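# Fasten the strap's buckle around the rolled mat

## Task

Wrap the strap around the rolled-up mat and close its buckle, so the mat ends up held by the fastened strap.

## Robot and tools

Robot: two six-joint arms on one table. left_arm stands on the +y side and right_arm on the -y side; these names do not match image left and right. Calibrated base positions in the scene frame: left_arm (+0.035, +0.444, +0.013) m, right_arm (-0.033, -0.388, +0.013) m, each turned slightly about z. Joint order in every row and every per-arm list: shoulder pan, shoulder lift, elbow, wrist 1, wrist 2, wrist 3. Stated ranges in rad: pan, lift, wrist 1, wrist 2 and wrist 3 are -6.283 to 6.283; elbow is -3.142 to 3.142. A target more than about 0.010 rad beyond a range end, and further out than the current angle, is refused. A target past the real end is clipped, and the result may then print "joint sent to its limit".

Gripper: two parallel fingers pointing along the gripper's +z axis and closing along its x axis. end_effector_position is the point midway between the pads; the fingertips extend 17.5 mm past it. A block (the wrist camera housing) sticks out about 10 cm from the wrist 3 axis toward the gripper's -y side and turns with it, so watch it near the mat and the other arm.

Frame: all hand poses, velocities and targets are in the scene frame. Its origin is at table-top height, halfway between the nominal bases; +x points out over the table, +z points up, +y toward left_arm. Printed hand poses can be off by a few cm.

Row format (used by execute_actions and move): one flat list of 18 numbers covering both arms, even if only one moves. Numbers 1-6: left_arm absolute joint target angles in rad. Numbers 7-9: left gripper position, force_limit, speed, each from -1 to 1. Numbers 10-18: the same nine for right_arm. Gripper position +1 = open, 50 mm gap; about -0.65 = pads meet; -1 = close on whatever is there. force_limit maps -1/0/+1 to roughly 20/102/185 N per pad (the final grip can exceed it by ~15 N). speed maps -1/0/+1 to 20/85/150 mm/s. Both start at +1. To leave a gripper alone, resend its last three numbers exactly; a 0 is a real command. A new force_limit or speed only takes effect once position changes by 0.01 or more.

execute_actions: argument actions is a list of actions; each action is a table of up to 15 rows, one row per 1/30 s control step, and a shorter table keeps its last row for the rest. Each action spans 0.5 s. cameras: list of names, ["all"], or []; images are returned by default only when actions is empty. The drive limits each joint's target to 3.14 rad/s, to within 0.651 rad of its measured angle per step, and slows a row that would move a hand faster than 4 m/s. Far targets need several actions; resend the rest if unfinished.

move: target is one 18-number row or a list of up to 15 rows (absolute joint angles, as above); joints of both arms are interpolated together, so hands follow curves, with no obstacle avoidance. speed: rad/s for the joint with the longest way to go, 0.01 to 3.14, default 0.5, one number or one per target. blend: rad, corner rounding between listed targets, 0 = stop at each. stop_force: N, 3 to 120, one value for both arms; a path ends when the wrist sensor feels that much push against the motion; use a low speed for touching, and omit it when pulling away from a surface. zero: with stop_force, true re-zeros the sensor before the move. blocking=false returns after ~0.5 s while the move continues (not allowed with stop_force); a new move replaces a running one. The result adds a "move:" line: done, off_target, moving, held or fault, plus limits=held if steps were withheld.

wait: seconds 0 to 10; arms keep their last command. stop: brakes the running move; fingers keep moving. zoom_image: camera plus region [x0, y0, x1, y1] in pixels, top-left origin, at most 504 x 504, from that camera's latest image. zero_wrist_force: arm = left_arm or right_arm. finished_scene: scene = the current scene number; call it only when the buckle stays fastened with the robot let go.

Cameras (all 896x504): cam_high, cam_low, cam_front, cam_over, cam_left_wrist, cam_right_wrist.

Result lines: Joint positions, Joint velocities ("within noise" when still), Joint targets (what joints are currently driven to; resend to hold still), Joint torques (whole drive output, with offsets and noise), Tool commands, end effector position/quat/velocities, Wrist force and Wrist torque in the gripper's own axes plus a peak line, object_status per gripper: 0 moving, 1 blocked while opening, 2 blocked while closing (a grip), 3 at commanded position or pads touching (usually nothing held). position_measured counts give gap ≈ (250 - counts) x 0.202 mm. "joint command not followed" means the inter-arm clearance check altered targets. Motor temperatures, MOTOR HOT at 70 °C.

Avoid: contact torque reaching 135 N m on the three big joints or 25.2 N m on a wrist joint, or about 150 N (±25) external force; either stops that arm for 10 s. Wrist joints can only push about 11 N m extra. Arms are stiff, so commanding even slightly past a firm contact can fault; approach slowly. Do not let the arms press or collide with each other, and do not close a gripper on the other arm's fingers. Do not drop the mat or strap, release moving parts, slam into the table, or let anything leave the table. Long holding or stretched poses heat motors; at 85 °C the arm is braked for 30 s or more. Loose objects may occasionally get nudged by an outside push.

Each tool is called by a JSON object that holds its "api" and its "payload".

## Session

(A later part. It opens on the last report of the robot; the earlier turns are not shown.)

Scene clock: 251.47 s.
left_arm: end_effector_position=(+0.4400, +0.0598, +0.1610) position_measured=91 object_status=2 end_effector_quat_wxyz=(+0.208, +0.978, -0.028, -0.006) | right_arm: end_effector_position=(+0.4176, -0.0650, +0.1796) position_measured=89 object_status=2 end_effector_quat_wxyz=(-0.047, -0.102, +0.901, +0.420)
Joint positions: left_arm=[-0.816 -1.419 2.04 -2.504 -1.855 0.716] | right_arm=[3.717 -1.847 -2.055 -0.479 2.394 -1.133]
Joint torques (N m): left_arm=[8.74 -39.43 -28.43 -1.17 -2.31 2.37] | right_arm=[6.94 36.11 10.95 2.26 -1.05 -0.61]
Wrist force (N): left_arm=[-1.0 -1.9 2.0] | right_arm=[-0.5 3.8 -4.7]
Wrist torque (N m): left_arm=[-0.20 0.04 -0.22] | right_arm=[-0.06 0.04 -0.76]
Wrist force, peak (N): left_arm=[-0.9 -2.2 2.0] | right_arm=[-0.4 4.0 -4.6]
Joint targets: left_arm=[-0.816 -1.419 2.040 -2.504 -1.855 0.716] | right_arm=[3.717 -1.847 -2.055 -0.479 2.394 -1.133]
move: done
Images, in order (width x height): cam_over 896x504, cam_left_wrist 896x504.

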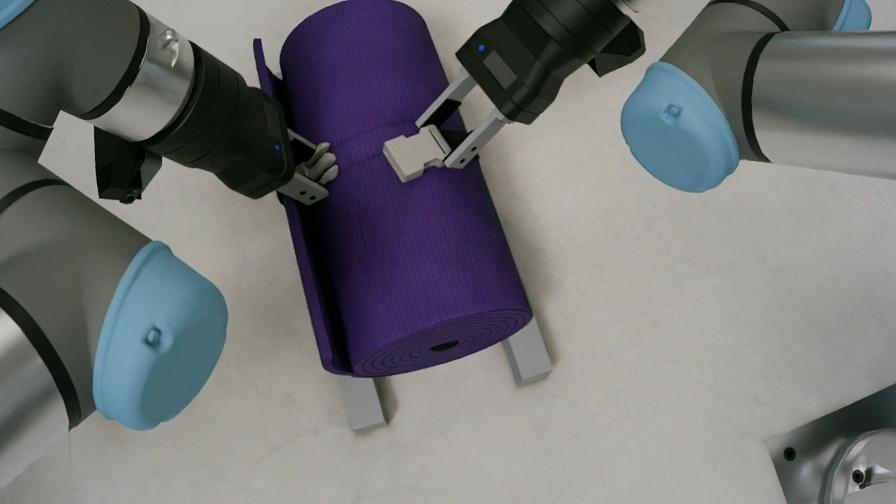

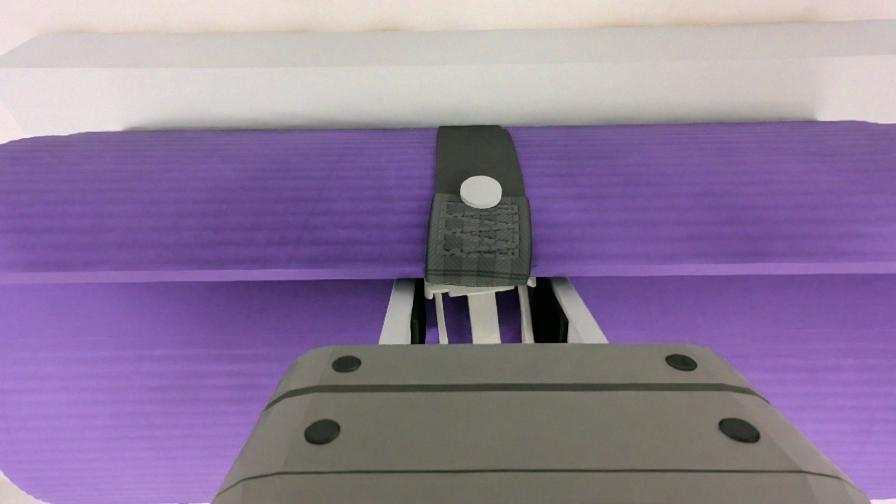

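{"api": "move", "payload": {"target": [[-0.8386,-1.4256,1.9924,-2.4558,-1.848,0.6933,-1,-0.4,-0.9,3.9495,-1.6834,-1.9163,-0.8551,1.8088,-0.7299,-1,-0.2,-0.8],[-0.946,-1.4019,1.7612,-2.0006,-1.6222,0.6287,-1,-0.4,-0.9,3.9495,-1.6834,-1.9163,-0.8551,1.8088,-0.7299,-1,-0.2,-0.8]], "speed": 0.15, "cameras": ["cam_left_wrist","cam_right_wrist","cam_over","cam_front","cam_low"]}}

{"api": "zoom_image", "payload": {"camera": "cam_front", "region": [330, 120, 510, 220]}}

{"api": "zoom_image", "payload": {"camera": "cam_low", "region": [480, 150, 600, 220]}}

{"api": "zoom_image", "payload": {"camera": "cam_over", "region": [280, 60, 500, 220]}}

Scene clock: 277.40 s.
left_arm: end_effector_position=(+0.4399, +0.0560, +0.1653) position_measured=91 object_status=2 end_effector_quat_wxyz=(+0.208, +0.978, -0.028, -0.006) | right_arm: end_effector_position=(+0.4191, -0.0590, +0.1814) position_measured=89 object_status=2 end_effector_quat_wxyz=(-0.048, -0.084, +0.919, +0.383)
Joint positions: left_arm=[-0.821 -1.42 2.029 -2.493 -1.853 0.711] | right_arm=[3.754 -1.819 -2.033 -0.535 2.306 -1.072]
Joint torques (N m): left_arm=[-8.03 -35.32 -20.74 -5.05 -0.31 -1.42] | right_arm=[2.39 30.1 19.57 2.99 0.96 0.44]
Wrist force (N): left_arm=[-1.7 -11.0 -4.7] | right_arm=[-1.4 -4.7 -23.4]
Wrist torque (N m): left_arm=[-0.13 0.04 -0.24] | right_arm=[0.04 -0.46 -0.56]
Wrist force, peak (N): left_arm=[-2.4 -11.7 -6.0] | right_arm=[53.2 13.5 -124.4]
Joint targets: left_arm=[-0.821 -1.420 2.029 -2.493 -1.853 0.711] | right_arm=[3.754 -1.819 -2.033 -0.535 2.306 -1.072]
Tool commands: left_gripper/position=-1.0 left_gripper/force_limit=-0.4 left_gripper/speed=-0.9 right_gripper/position=-1.0 right_gripper/force_limit=-0.2 right_gripper/speed=-0.796078
FORCE FAULT: contact force on the right arm reached its limit, and that arm stopped. The contact can be on any part of that arm, not only on its tool. That arm's remaining commands of this call were not run. That arm is still stopped at the end of this call. That arm stays stopped for about 10 more seconds. Until then a move that you send moves the other arm only, and its call returns only when the move has ended. Once the stop has ended, the next robot result says so. If the stop ends while you think or write, that arm runs what you send next. While its stop runs, that arm takes no new command, but its gripper still runs the gripper command that each later call begins with. Until it ends, the stop uses up actions while you think or wait. An arm that is not stopped still takes commands.
move: fault (right_arm), off_target (left_arm; braked at the fault stop of right_arm); path passed 0 of 2 targets; left_arm: the wrist 1 is farthest, 0.492 rad from its target; right_arm: the wrist 2 is farthest, 0.497 rad from its target
Images, in order (width x height): cam_low 896x504, cam_front 896x504, cam_over 896x504, cam_left_wrist 896x504, cam_right_wrist 896x504.

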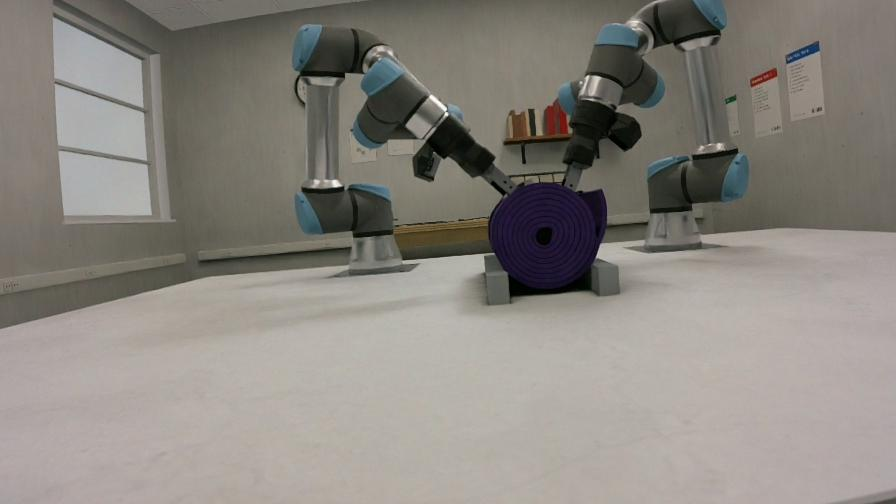

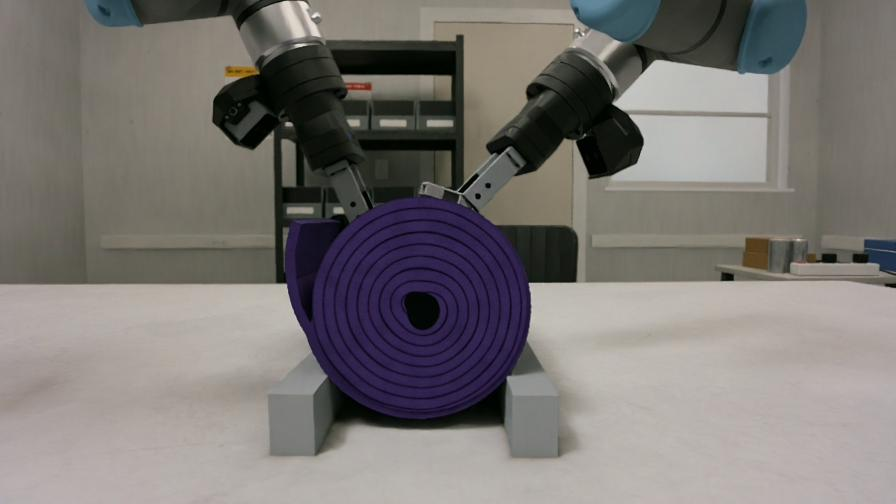

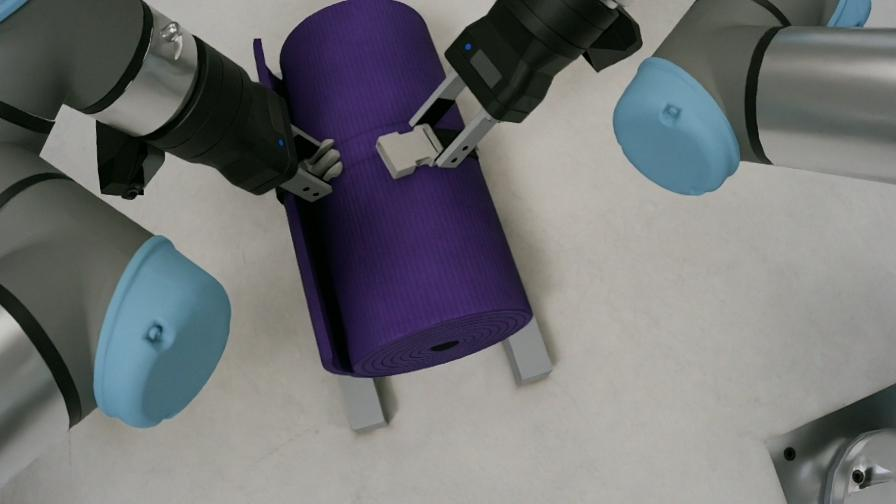

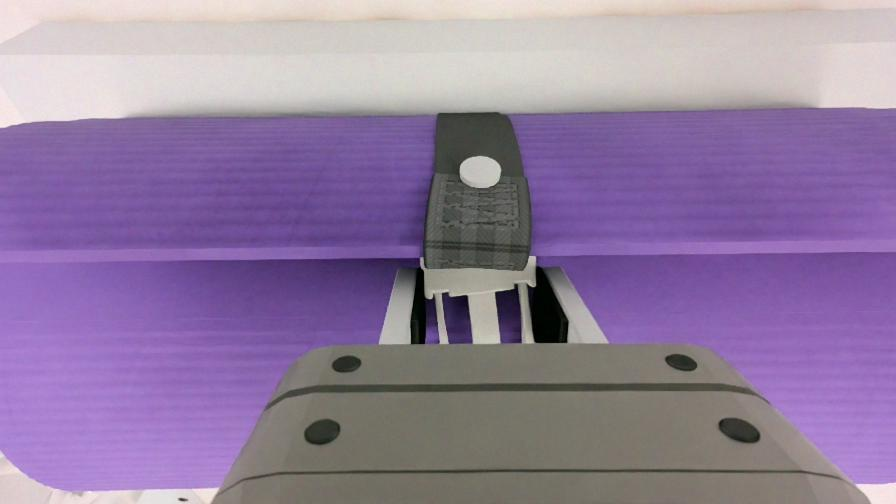

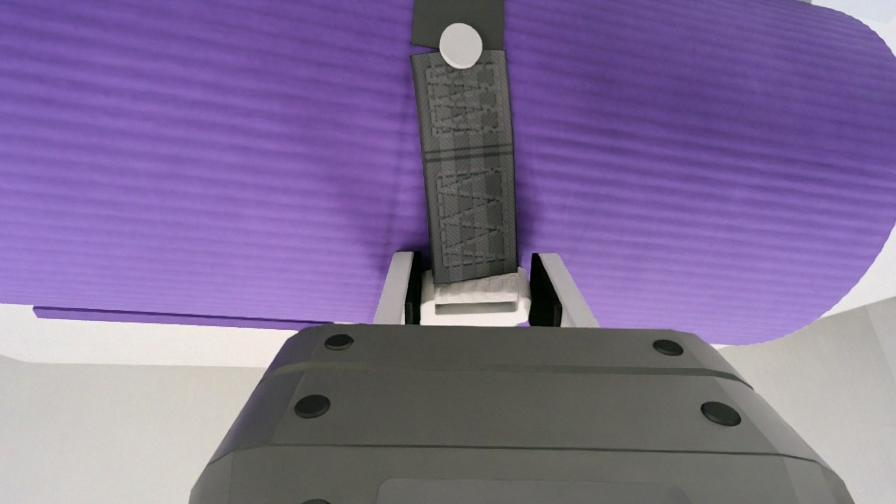

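Scaled by 2.800.

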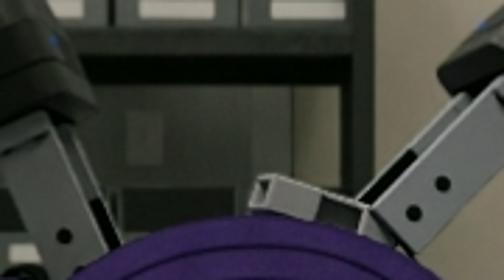

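Scaled by 4.200.

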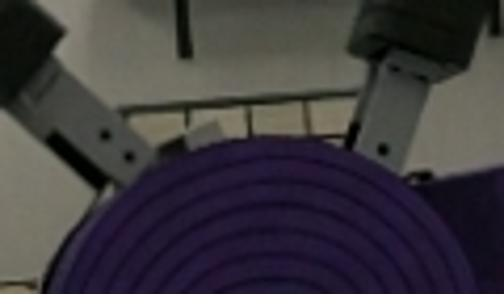

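Scaled by 2.291.

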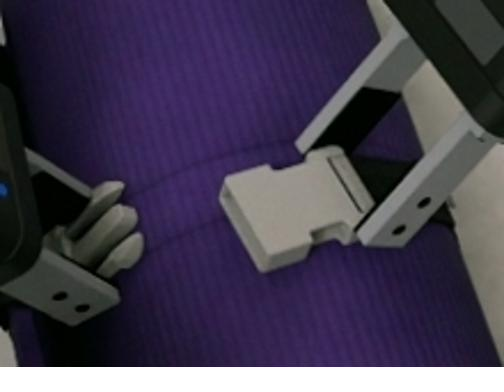

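{"api": "wait", "payload": {"seconds": 4}}

{"api": "move", "payload": {"target": [-0.821,-1.42,2.029,-2.493,-1.853,0.711,-1,-0.4,-0.9,3.754,-1.784,-2.033,-0.57,2.306,-1.072,-1,-0.2,-0.8], "speed": 0.05}}

Scene clock: 286.03 s.
left_arm: end_effector_position=(+0.4399, +0.0560, +0.1652) position_measured=91 object_status=2 end_effector_quat_wxyz=(+0.208, +0.978, -0.028, -0.006) | right_arm: end_effector_position=(+0.4191, -0.0590, +0.1814) position_measured=89 object_status=2 end_effector_quat_wxyz=(-0.048, -0.084, +0.919, +0.383)
Joint positions: left_arm=[-0.821 -1.42 2.029 -2.493 -1.853 0.711] | right_arm=[3.754 -1.819 -2.033 -0.535 2.306 -1.072]
Joint torques (N m): left_arm=[5.74 -28.81 -17.2 -7.29 -3.57 2.24] | right_arm=[3.16 29.95 19.18 3.07 0.88 0.41]
Wrist force (N): left_arm=[-1.6 -10.7 -4.9] | right_arm=[-1.3 -4.4 -23.3]
Wrist torque (N m): left_arm=[-0.10 0.00 -0.24] | right_arm=[0.04 -0.45 -0.55]
Wrist force, peak (N): left_arm=[-2.3 -10.7 -5.7] | right_arm=[-0.7 -3.3 -24.3]
Joint targets: left_arm=[-0.821 -1.420 2.029 -2.493 -1.853 0.711] | right_arm=[3.754 -1.819 -2.033 -0.535 2.306 -1.072]
Tool commands: left_gripper/position=-1.0 left_gripper/force_limit=-0.4 left_gripper/speed=-0.9 right_gripper/position=-1.0 right_gripper/force_limit=-0.2 right_gripper/speed=-0.796078
FORCE FAULT, CONTINUED: the right arm was still stopped when this call began, by the force fault that an earlier result reported. Since the last result the stop counts as 17 of the actions that you can send in this scene. That arm is still stopped at the end of this call. That arm stays stopped for about 1 more second. If the stop ends while you think or write, that arm runs what you send next. While its stop runs, that arm takes no new command, but its gripper still runs the gripper command that each later call begins with.
wait: 4.00 s; at rest from the start

Scene clock: 286.53 s.
left_arm: end_effector_position=(+0.4401, +0.0561, +0.1650) position_measured=91 object_status=2 end_effector_quat_wxyz=(+0.208, +0.978, -0.028, -0.006) | right_arm: end_effector_position=(+0.4191, -0.0590, +0.1814) position_measured=89 object_status=2 end_effector_quat_wxyz=(-0.048, -0.084, +0.919, +0.383)
Joint positions: left_arm=[-0.821 -1.42 2.029 -2.493 -1.853 0.711] | right_arm=[3.754 -1.819 -2.033 -0.535 2.306 -1.072]
Joint torques (N m): left_arm=[7.05 -21.79 -18.27 -6.99 0.74 1.94] | right_arm=[3.34 30.34 19.03 3.12 0.97 0.48]
Wrist force (N): left_arm=[-4.3 -10.5 -6.9] | right_arm=[-1.9 -4.8 -23.2]
Wrist torque (N m): left_arm=[-0.13 -0.06 -0.27] | right_arm=[0.05 -0.44 -0.56]
Wrist force, peak (N): left_arm=[-5.0 -10.3 -7.8] | right_arm=[-0.9 -3.4 -24.0]
Joint targets: left_arm=[-0.821 -1.420 2.029 -2.493 -1.853 0.711] | right_arm=[3.754 -1.819 -2.033 -0.535 2.306 -1.072]
Tool commands: left_gripper/position=-1.0 left_gripper/force_limit=-0.4 left_gripper/speed=-0.9 right_gripper/position=-1.0 right_gripper/force_limit=-0.2 right_gripper/speed=-0.796078
FORCE FAULT, CONTINUED: the right arm was still stopped when this call began, by the force fault that an earlier result reported. That arm ran no command of this call. That arm is still stopped at the end of this call. That arm stays stopped for about 1 more second. If the stop ends while you think or write, that arm runs what you send next. While its stop runs, that arm takes no new command, but its gripper still runs the gripper command that each later call begins with.
move: done (left_arm), not run (right_arm; its earlier fault stop)

{"api": "wait", "payload": {"seconds": 1.5}}

{"api": "move", "payload": {"target": [[-0.821,-1.42,2.029,-2.493,-1.853,0.711,-1,-0.4,-0.9,3.754,-1.784,-2.033,-0.57,2.306,-1.072,-1,-0.2,-0.8],[-0.8386,-1.4256,1.9924,-2.4558,-1.848,0.6933,-1,-0.4,-0.9,3.9495,-1.6834,-1.9163,-0.8551,1.8088,-0.7299,-1,-0.2,-0.8]], "speed": 0.08, "stop_force": 50, "cameras": ["cam_front","cam_over","cam_right_wrist"]}}

{"api": "zoom_image", "payload": {"camera": "cam_front", "region": [330, 120, 510, 220]}}

Scene clock: 292.13 s.
left_arm: end_effector_position=(+0.4401, +0.0561, +0.1650) position_measured=91 object_status=2 end_effector_quat_wxyz=(+0.208, +0.978, -0.028, -0.006) | right_arm: end_effector_position=(+0.4191, -0.0590, +0.1814) position_measured=89 object_status=2 end_effector_quat_wxyz=(-0.048, -0.084, +0.919, +0.383)
Joint positions: left_arm=[-0.821 -1.42 2.029 -2.493 -1.853 0.711] | right_arm=[3.754 -1.819 -2.033 -0.535 2.306 -1.072]
Joint torques (N m): left_arm=[8.12 -21.1 -26.25 -3.3 0.74 -2.45] | right_arm=[16.38 29.74 18.26 0.81 1.37 0.09]
Wrist force (N): left_arm=[-4.6 -10.5 -7.1] | right_arm=[-1.6 -4.4 -22.9]
Wrist torque (N m): left_arm=[-0.14 -0.02 -0.26] | right_arm=[0.06 -0.44 -0.56]
Wrist force, peak (N): left_arm=[-5.3 -10.0 -8.5] | right_arm=[-1.0 -3.5 -24.0]
Joint targets: left_arm=[-0.821 -1.420 2.029 -2.493 -1.853 0.711] | right_arm=[3.754 -1.819 -2.033 -0.535 2.306 -1.072]
Tool commands: left_gripper/position=-1.0 left_gripper/force_limit=-0.4 left_gripper/speed=-0.9 right_gripper/position=-1.0 right_gripper/force_limit=-0.2 right_gripper/speed=-0.796078
FORCE FAULT, CONTINUED: the right arm's stop, for the force fault that an earlier result reported, is over. The rest of the stop counts as 1 of the actions that you can send in this scene. During its stop the right arm's controller moved it back a little. That arm's target is now where it stood when the stop ended, not its last command. That arm accepts commands again.
wait: 1.50 s; at rest from the start

Scene clock: 300.00 s.
left_arm: end_effector_position=(+0.4392, +0.0436, +0.1796) position_measured=91 object_status=2 end_effector_quat_wxyz=(+0.208, +0.978, -0.028, -0.006) | right_arm: end_effector_position=(+0.4252, -0.0582, +0.2060) position_measured=89 object_status=2 end_effector_quat_wxyz=(+0.005, +0.029, +0.984, +0.173)
Joint positions: left_arm=[-0.839 -1.426 1.992 -2.456 -1.848 0.693] | right_arm=[3.95 -1.683 -1.916 -0.855 1.809 -0.73]
Joint torques (N m): left_arm=[-0.77 -36.77 -17.7 -5.45 0.13 -0.45] | right_arm=[-6.91 18.18 15.44 5.73 3.44 -1.15]
Wrist force (N): left_arm=[-0.9 -3.4 0.7] | right_arm=[-0.1 -1.2 2.7]
Wrist torque (N m): left_arm=[-0.22 0.05 -0.24] | right_arm=[0.09 0.00 -0.41]
Wrist force, peak (N): left_arm=[-1.4 -15.5 -10.5] | right_arm=[-1.2 -3.5 -23.5]
Joint targets: left_arm=[-0.839 -1.426 1.992 -2.456 -1.848 0.693] | right_arm=[3.949 -1.683 -1.916 -0.855 1.809 -0.730]
move: done
Images, in order (width x height): cam_front 896x504, cam_over 896x504, cam_right_wrist 896x504.

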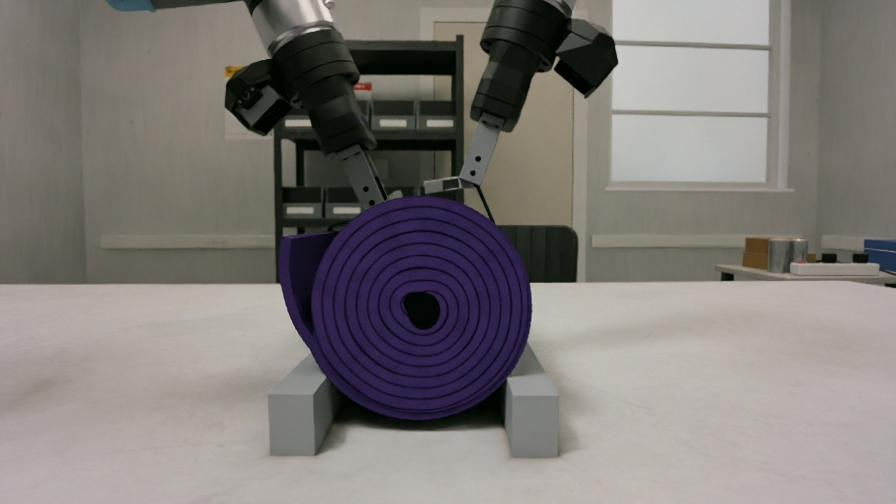

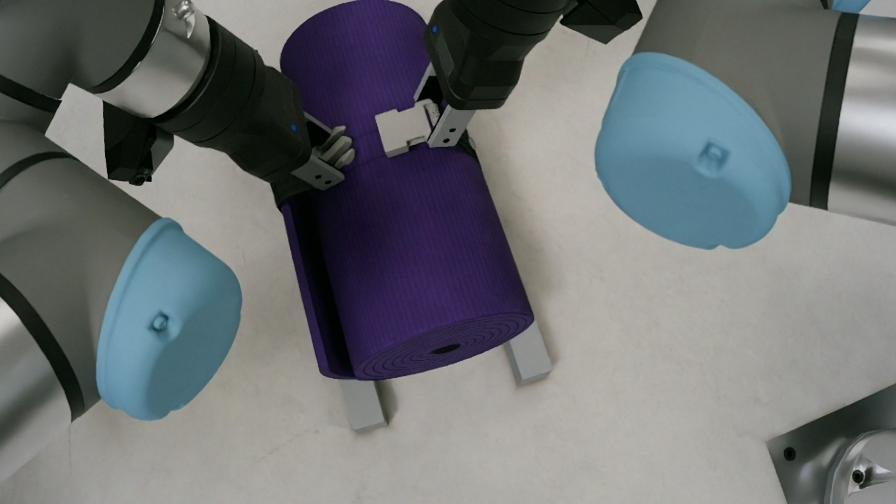

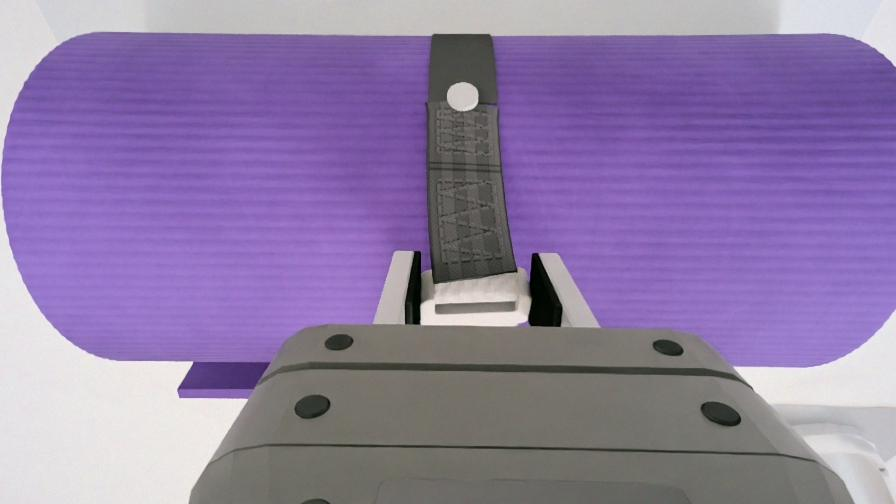

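Scaled by 2.800.

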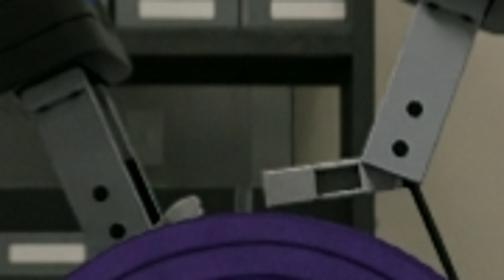

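{"api": "move", "payload": {"target": [-0.946,-1.4019,1.7612,-2.0006,-1.6222,0.6287,-1,-0.4,-0.9,3.9495,-1.6834,-1.9163,-0.8551,1.8088,-0.7299,-1,-0.2,-0.8], "speed": 0.12, "stop_force": 60, "cameras": ["cam_front","cam_over","cam_left_wrist"]}}

{"api": "zoom_image", "payload": {"camera": "cam_front", "region": [330, 120, 510, 220]}}

{"api": "zoom_image", "payload": {"camera": "cam_over", "region": [280, 60, 500, 220]}}

Scene clock: 309.63 s.
left_arm: end_effector_position=(+0.4376, +0.0412, +0.2051) position_measured=91 object_status=2 end_effector_quat_wxyz=(+0.044, +0.999, -0.029, -0.001) | right_arm: end_effector_position=(+0.4252, -0.0582, +0.2060) position_measured=89 object_status=2 end_effector_quat_wxyz=(+0.005, +0.029, +0.984, +0.173)
Joint positions: left_arm=[-0.946 -1.402 1.761 -2.001 -1.622 0.629] | right_arm=[3.949 -1.683 -1.916 -0.855 1.809 -0.73]
Joint torques (N m): left_arm=[10.53 -36.74 -17.32 -5.79 -1.83 2.63] | right_arm=[-6.35 18.08 15.75 5.29 2.85 -1.15]
Wrist force (N): left_arm=[-0.6 -1.4 2.0] | right_arm=[-0.1 -1.3 3.0]
Wrist torque (N m): left_arm=[-0.09 -0.03 -0.15] | right_arm=[0.11 -0.03 -0.41]
Wrist force, peak (N): left_arm=[-0.9 -3.7 1.0] | right_arm=[-0.3 -1.3 3.1]
Joint targets: left_arm=[-0.946 -1.402 1.761 -2.001 -1.622 0.629] | right_arm=[3.949 -1.683 -1.916 -0.855 1.809 -0.730]
move: done
Images, in order (width x height): cam_front 896x504, cam_over 896x504, cam_left_wrist 896x504.

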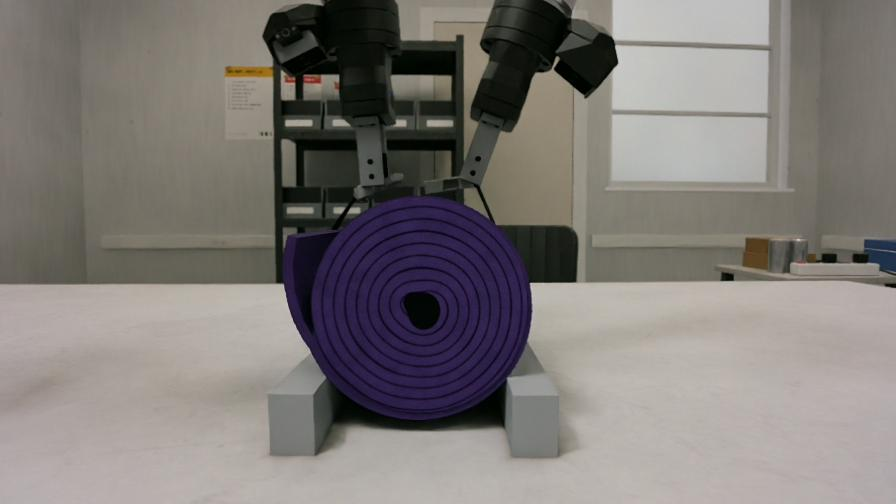

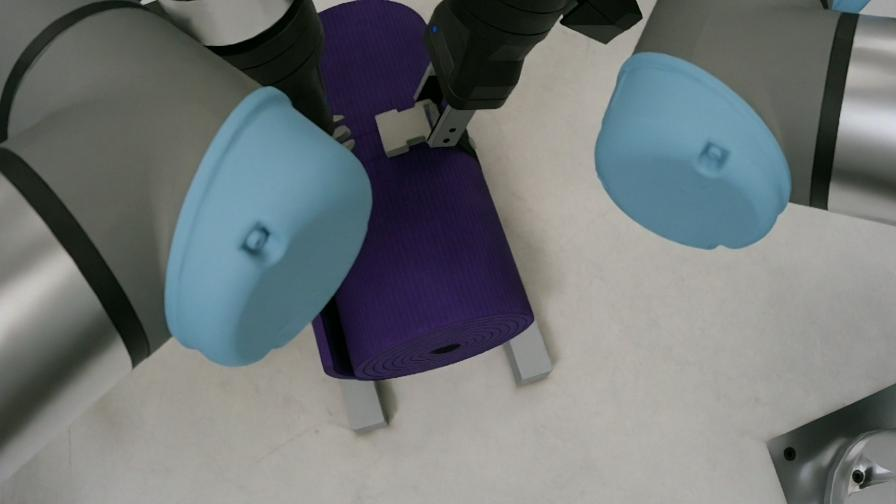

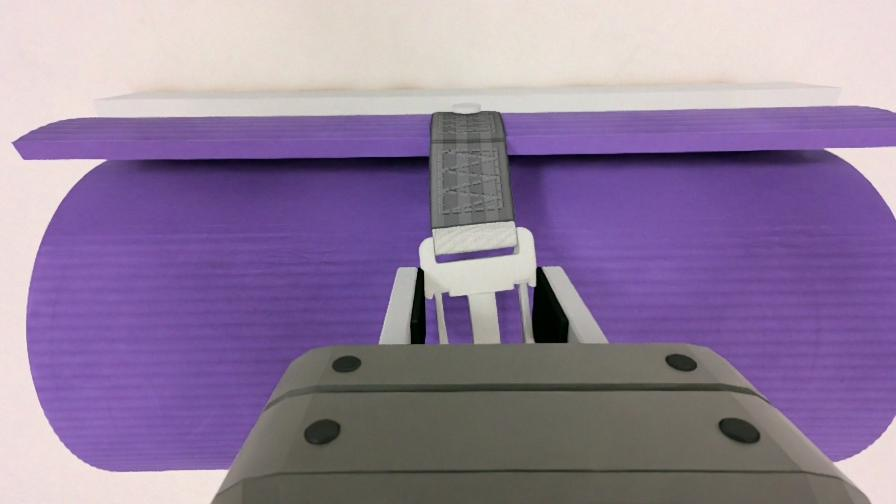

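Scaled by 2.800.

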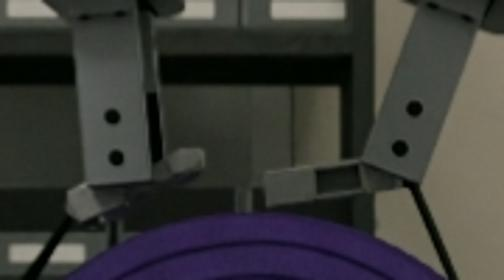

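Scaled by 2.291.

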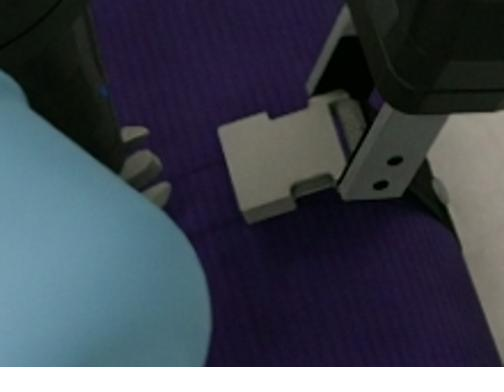

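{"api": "move", "payload": {"target": [-1.0005,-1.338,1.6642,-1.8237,-1.5233,0.5742,-1,-0.4,-0.9,3.9639,-1.6908,-1.8705,-0.9303,1.7705,-0.7243,-1,-0.2,-0.8], "speed": 0.1, "stop_force": 60, "cameras": ["cam_front","cam_over","cam_left_wrist"]}}

{"api": "zoom_image", "payload": {"camera": "cam_front", "region": [330, 120, 510, 220]}}

{"api": "zoom_image", "payload": {"camera": "cam_over", "region": [280, 60, 500, 220]}}

Scene clock: 335.63 s.
left_arm: end_effector_position=(+0.4343, +0.0380, +0.1976) position_measured=91 object_status=2 end_effector_quat_wxyz=(-0.044, +0.999, -0.029, +0.001) | right_arm: end_effector_position=(+0.4285, -0.0573, +0.2114) position_measured=89 object_status=2 end_effector_quat_wxyz=(+0.004, +0.029, +0.989, +0.148)
Joint positions: left_arm=[-1.001 -1.338 1.664 -1.824 -1.523 0.574] | right_arm=[3.964 -1.691 -1.87 -0.93 1.77 -0.724]
Joint torques (N m): left_arm=[10.33 -46.81 -16.92 -5.47 -1.77 2.51] | right_arm=[-6.63 31.54 17.34 6.19 3.54 -0.42]
Wrist force (N): left_arm=[-0.6 -0.7 1.8] | right_arm=[0.3 -2.2 4.2]
Wrist torque (N m): left_arm=[0.01 -0.05 -0.13] | right_arm=[0.11 -0.03 -0.37]
Wrist force, peak (N): left_arm=[-0.9 -1.5 2.1] | right_arm=[0.1 -2.5 4.9]
Joint targets: left_arm=[-1.000 -1.338 1.664 -1.824 -1.523 0.574] | right_arm=[3.964 -1.691 -1.871 -0.930 1.770 -0.724]
move: done
Images, in order (width x height): cam_front 896x504, cam_over 896x504, cam_left_wrist 896x504.

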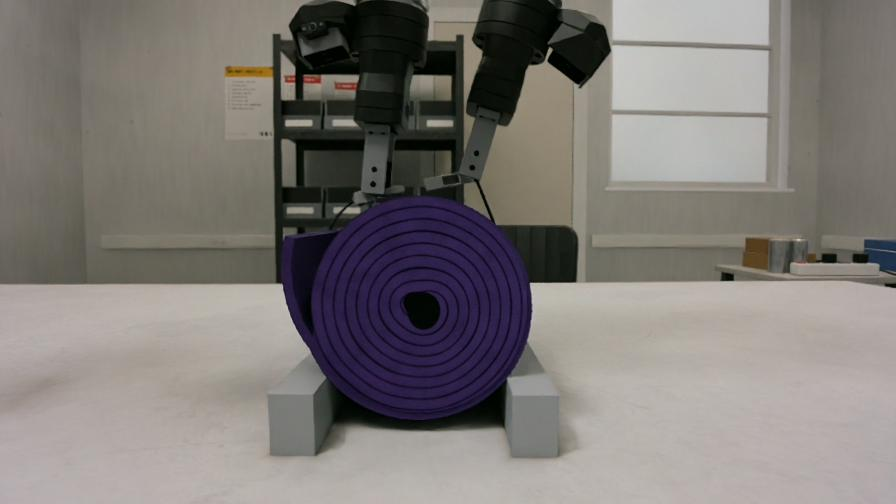

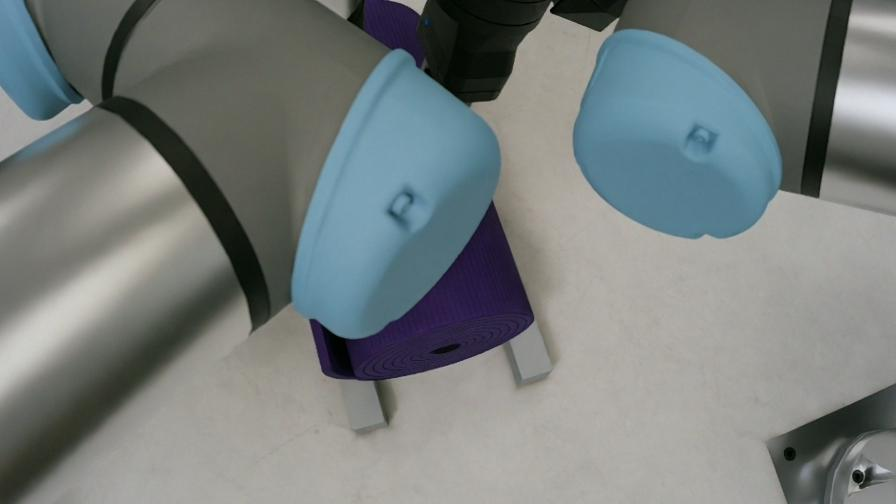

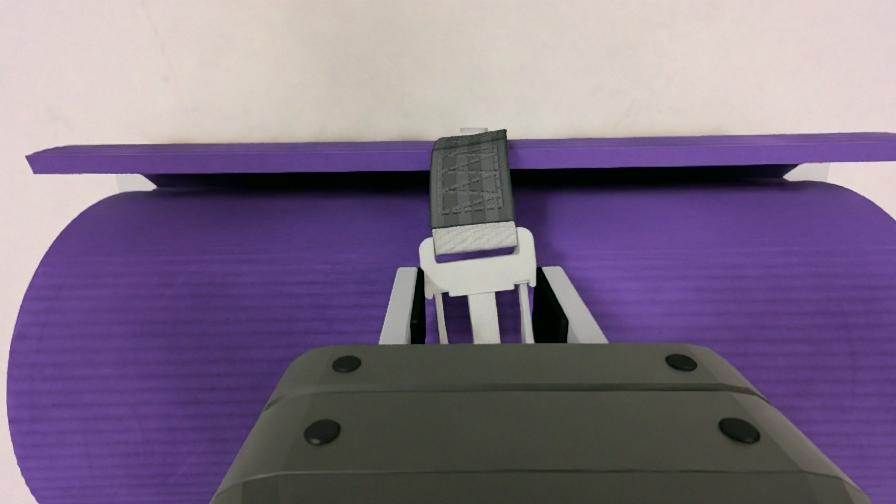

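Scaled by 2.800.

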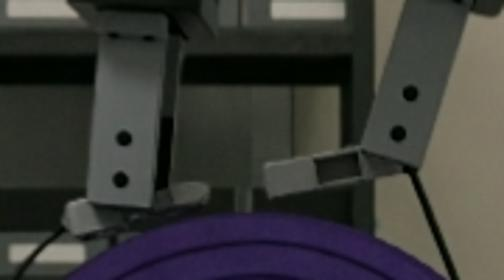

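Scaled by 2.291.

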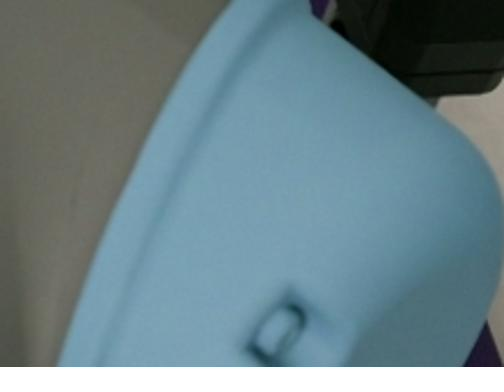

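{"api": "wait", "payload": {"seconds": 0, "cameras": ["cam_high","cam_right_wrist"]}}

{"api": "zoom_image", "payload": {"camera": "cam_high", "region": [400, 150, 520, 260]}}

Scene clock: 343.13 s.
left_arm: end_effector_position=(+0.4343, +0.0380, +0.1976) position_measured=91 object_status=2 end_effector_quat_wxyz=(-0.044, +0.999, -0.029, +0.001) | right_arm: end_effector_position=(+0.4285, -0.0573, +0.2114) position_measured=89 object_status=2 end_effector_quat_wxyz=(+0.004, +0.029, +0.989, +0.148)
Joint positions: left_arm=[-1 -1.338 1.664 -1.824 -1.523 0.574] | right_arm=[3.964 -1.691 -1.871 -0.93 1.771 -0.724]
Joint torques (N m): left_arm=[10.74 -46.04 -16.56 -5.08 -1.42 2.37] | right_arm=[-6.56 40.25 16.74 6.04 3.48 -0.54]
Wrist force (N): left_arm=[-0.9 -0.8 1.6] | right_arm=[0.1 -2.6 4.7]
Wrist torque (N m): left_arm=[-0.02 -0.01 -0.12] | right_arm=[0.06 -0.04 -0.37]
Wrist force, peak (N): left_arm=[-0.7 -0.8 1.8] | right_arm=[-0.1 -2.4 4.8]
Joint targets: left_arm=[-1.000 -1.338 1.664 -1.824 -1.523 0.574] | right_arm=[3.964 -1.691 -1.871 -0.930 1.770 -0.724]
Tool commands: left_gripper/position=-1.0 left_gripper/force_limit=-0.4 left_gripper/speed=-0.9 right_gripper/position=-1.0 right_gripper/force_limit=-0.2 right_gripper/speed=-0.8
Images, in order (width x height): cam_high 896x504, cam_right_wrist 896x504.

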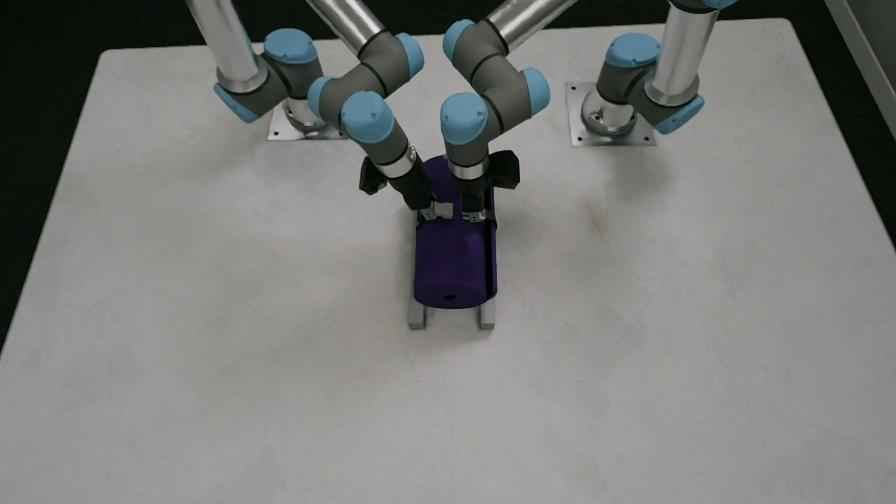

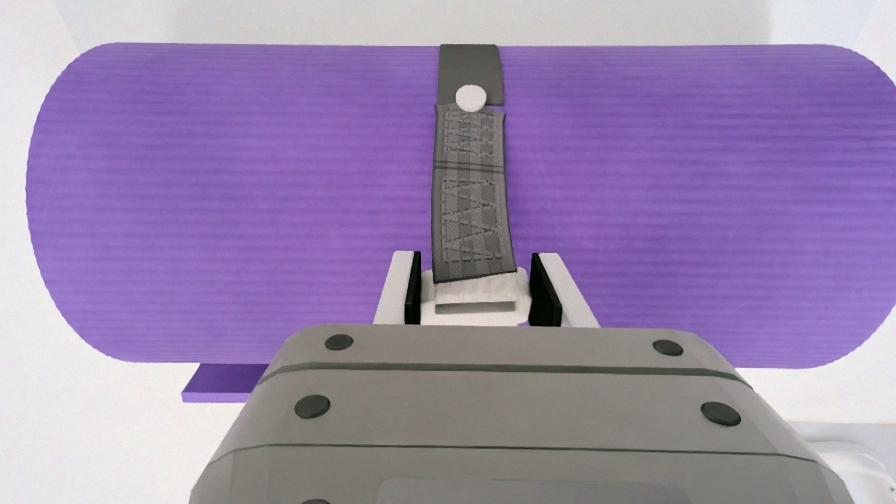

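Scaled by 4.200.

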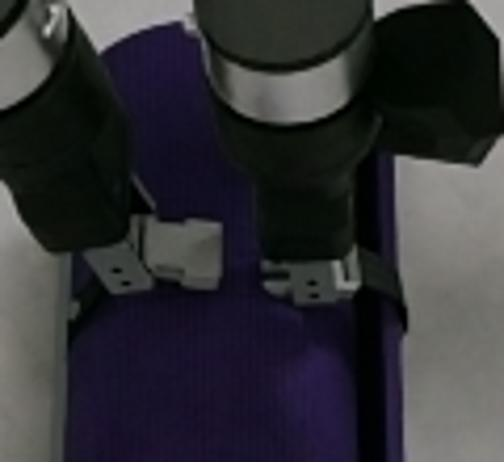

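{"api": "zoom_image", "payload": {"camera": "cam_high", "region": [418, 190, 502, 232]}}

Scaled by 6.000.

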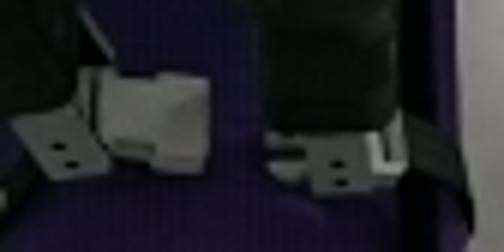

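{"api": "move", "payload": {"target": [-1.0153,-1.3171,1.6287,-1.8085,-1.5244,0.5596,-1,-0.4,-0.9,3.9639,-1.6908,-1.8705,-0.9303,1.7705,-0.7243,-1,-0.2,-0.8], "speed": 0.1, "stop_force": 15, "cameras": ["cam_front","cam_high","cam_over"]}}

{"api": "zoom_image", "payload": {"camera": "cam_front", "region": [330, 120, 510, 220]}}

{"api": "zoom_image", "payload": {"camera": "cam_high", "region": [418, 190, 502, 232]}}

Scene clock: 382.00 s.
left_arm: end_effector_position=(+0.4329, +0.0230, +0.2009) position_measured=91 object_status=2 end_effector_quat_wxyz=(-0.044, +0.999, -0.029, +0.001) | right_arm: end_effector_position=(+0.4285, -0.0573, +0.2114) position_measured=89 object_status=2 end_effector_quat_wxyz=(+0.004, +0.029, +0.989, +0.148)
Joint positions: left_arm=[-1.015 -1.317 1.629 -1.808 -1.524 0.56] | right_arm=[3.964 -1.691 -1.871 -0.93 1.771 -0.724]
Joint torques (N m): left_arm=[10.34 -47.51 -17.8 -5.49 -0.19 2.54] | right_arm=[-6.39 40.09 16.92 5.9 3.49 -0.52]
Wrist force (N): left_arm=[-0.5 -1.4 2.1] | right_arm=[0.1 -2.4 4.3]
Wrist torque (N m): left_arm=[-0.06 -0.02 -0.12] | right_arm=[0.07 0.00 -0.37]
Wrist force, peak (N): left_arm=[-0.3 -1.4 2.4] | right_arm=[0.1 -2.6 4.8]
Joint targets: left_arm=[-1.015 -1.317 1.629 -1.808 -1.524 0.560] | right_arm=[3.964 -1.691 -1.871 -0.930 1.770 -0.724]
move: done
Images, in order (width x height): cam_high 896x504, cam_front 896x504, cam_over 896x504.

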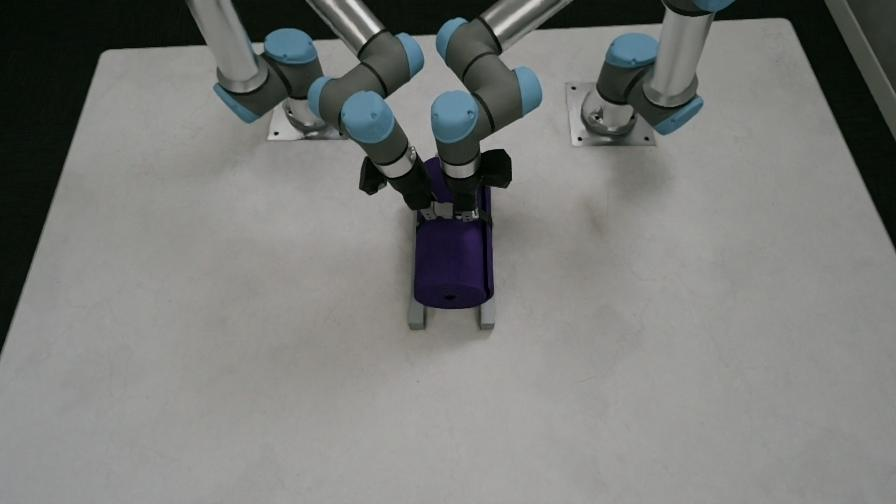

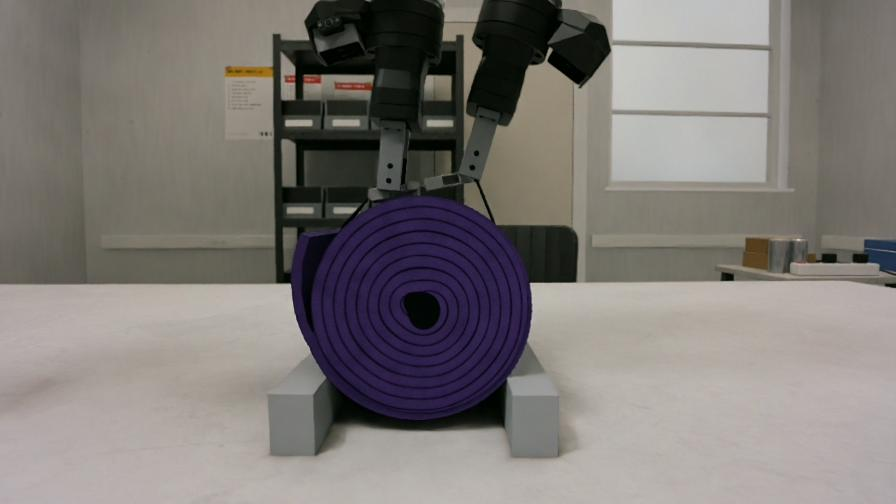

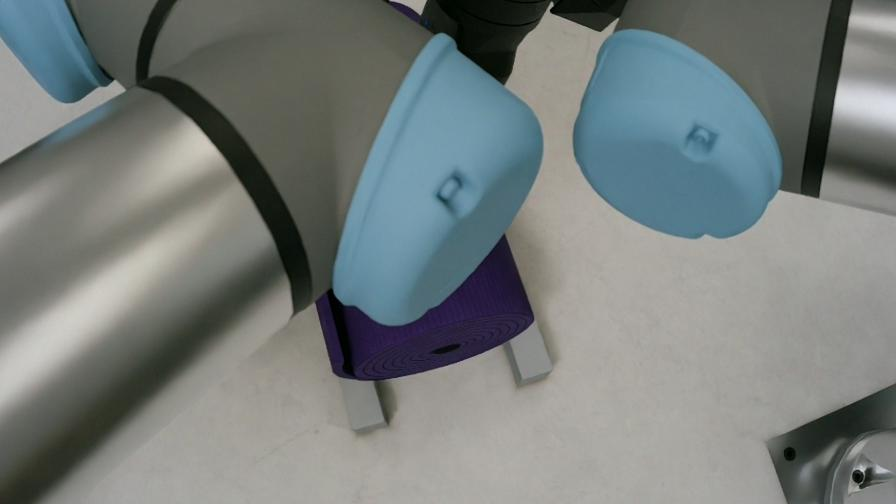

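Scaled by 2.800.

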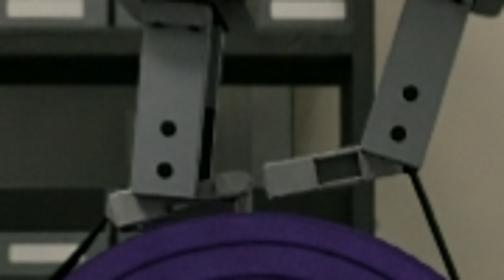

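Scaled by 6.000.

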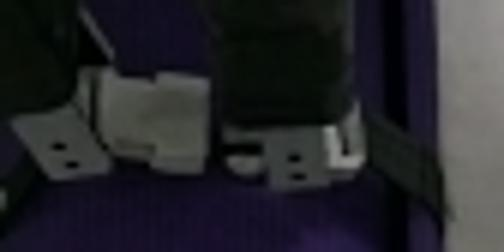

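{"api": "move", "payload": {"target": [[-1.0247,-1.3084,1.6131,-1.8012,-1.525,0.5507,-1,-0.4,-0.9,3.9639,-1.6908,-1.8705,-0.9303,1.7705,-0.7243,-1,-0.2,-0.8],[-1.0326,-1.2973,1.5942,-1.7931,-1.5255,0.5429,-1,-0.4,-0.9,3.9639,-1.6908,-1.8705,-0.9303,1.7705,-0.7243,-1,-0.2,-0.8]], "speed": 0.04, "stop_force": 12, "cameras": ["cam_front","cam_high"]}}

{"api": "zoom_image", "payload": {"camera": "cam_front", "region": [330, 120, 510, 220]}}

{"api": "zoom_image", "payload": {"camera": "cam_high", "region": [418, 190, 502, 232]}}

Scene clock: 393.00 s.
left_arm: end_effector_position=(+0.4306, +0.0135, +0.2028) position_measured=91 object_status=2 end_effector_quat_wxyz=(-0.044, +0.999, -0.029, +0.001) | right_arm: end_effector_position=(+0.4285, -0.0574, +0.2114) position_measured=89 object_status=2 end_effector_quat_wxyz=(+0.004, +0.029, +0.989, +0.148)
Joint positions: left_arm=[-1.027 -1.306 1.608 -1.799 -1.525 0.549] | right_arm=[3.964 -1.691 -1.871 -0.93 1.771 -0.724]
Joint torques (N m): left_arm=[7.94 -48.11 -23.95 -5.99 -2.09 2.44] | right_arm=[9.75 34.67 33.56 7.06 3.33 -0.52]
Wrist force (N): left_arm=[0.7 -7.2 5.2] | right_arm=[0.4 -7.9 1.5]
Wrist torque (N m): left_arm=[-0.05 0.08 -0.14] | right_arm=[-0.02 0.17 -0.38]
Wrist force, peak (N): left_arm=[0.8 -16.3 7.5] | right_arm=[1.0 -17.2 -2.4]
Joint targets: left_arm=[-1.027 -1.306 1.608 -1.799 -1.525 0.549] | right_arm=[3.964 -1.691 -1.871 -0.930 1.770 -0.724]
move: contact (left_arm); path passed 1 of 2 targets; left_arm: the elbow is farthest, 0.014 rad from its target
Images, in order (width x height): cam_high 896x504, cam_front 896x504.

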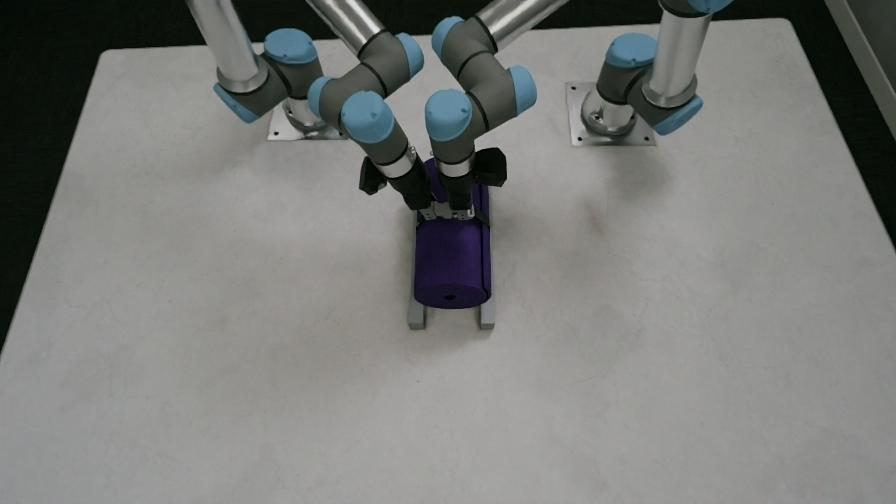

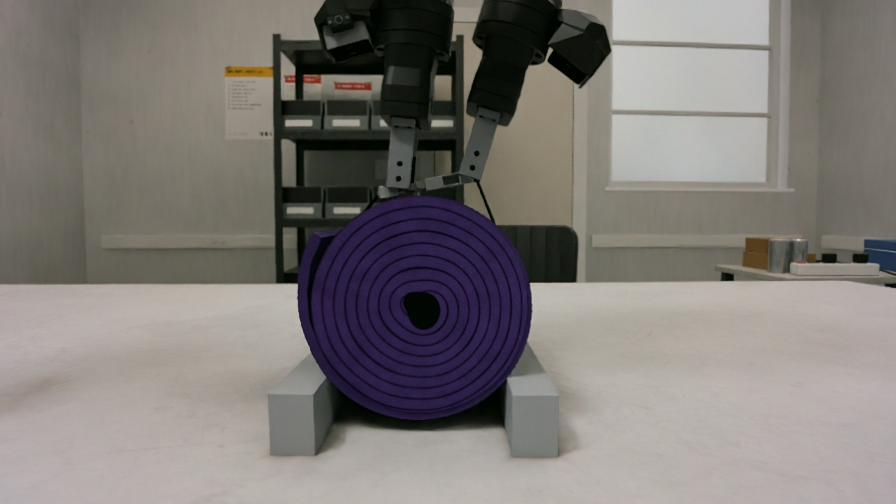

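Scaled by 2.800.

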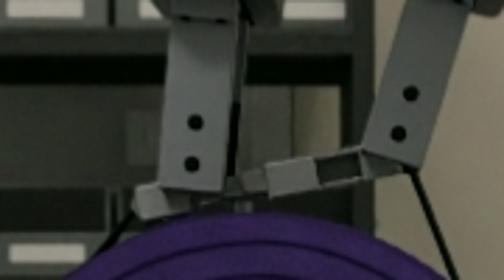

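Scaled by 6.000.

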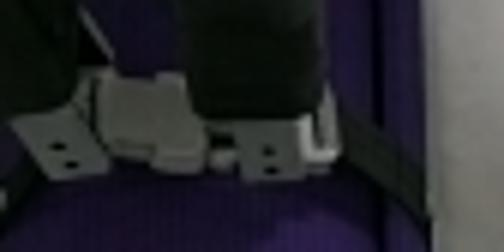

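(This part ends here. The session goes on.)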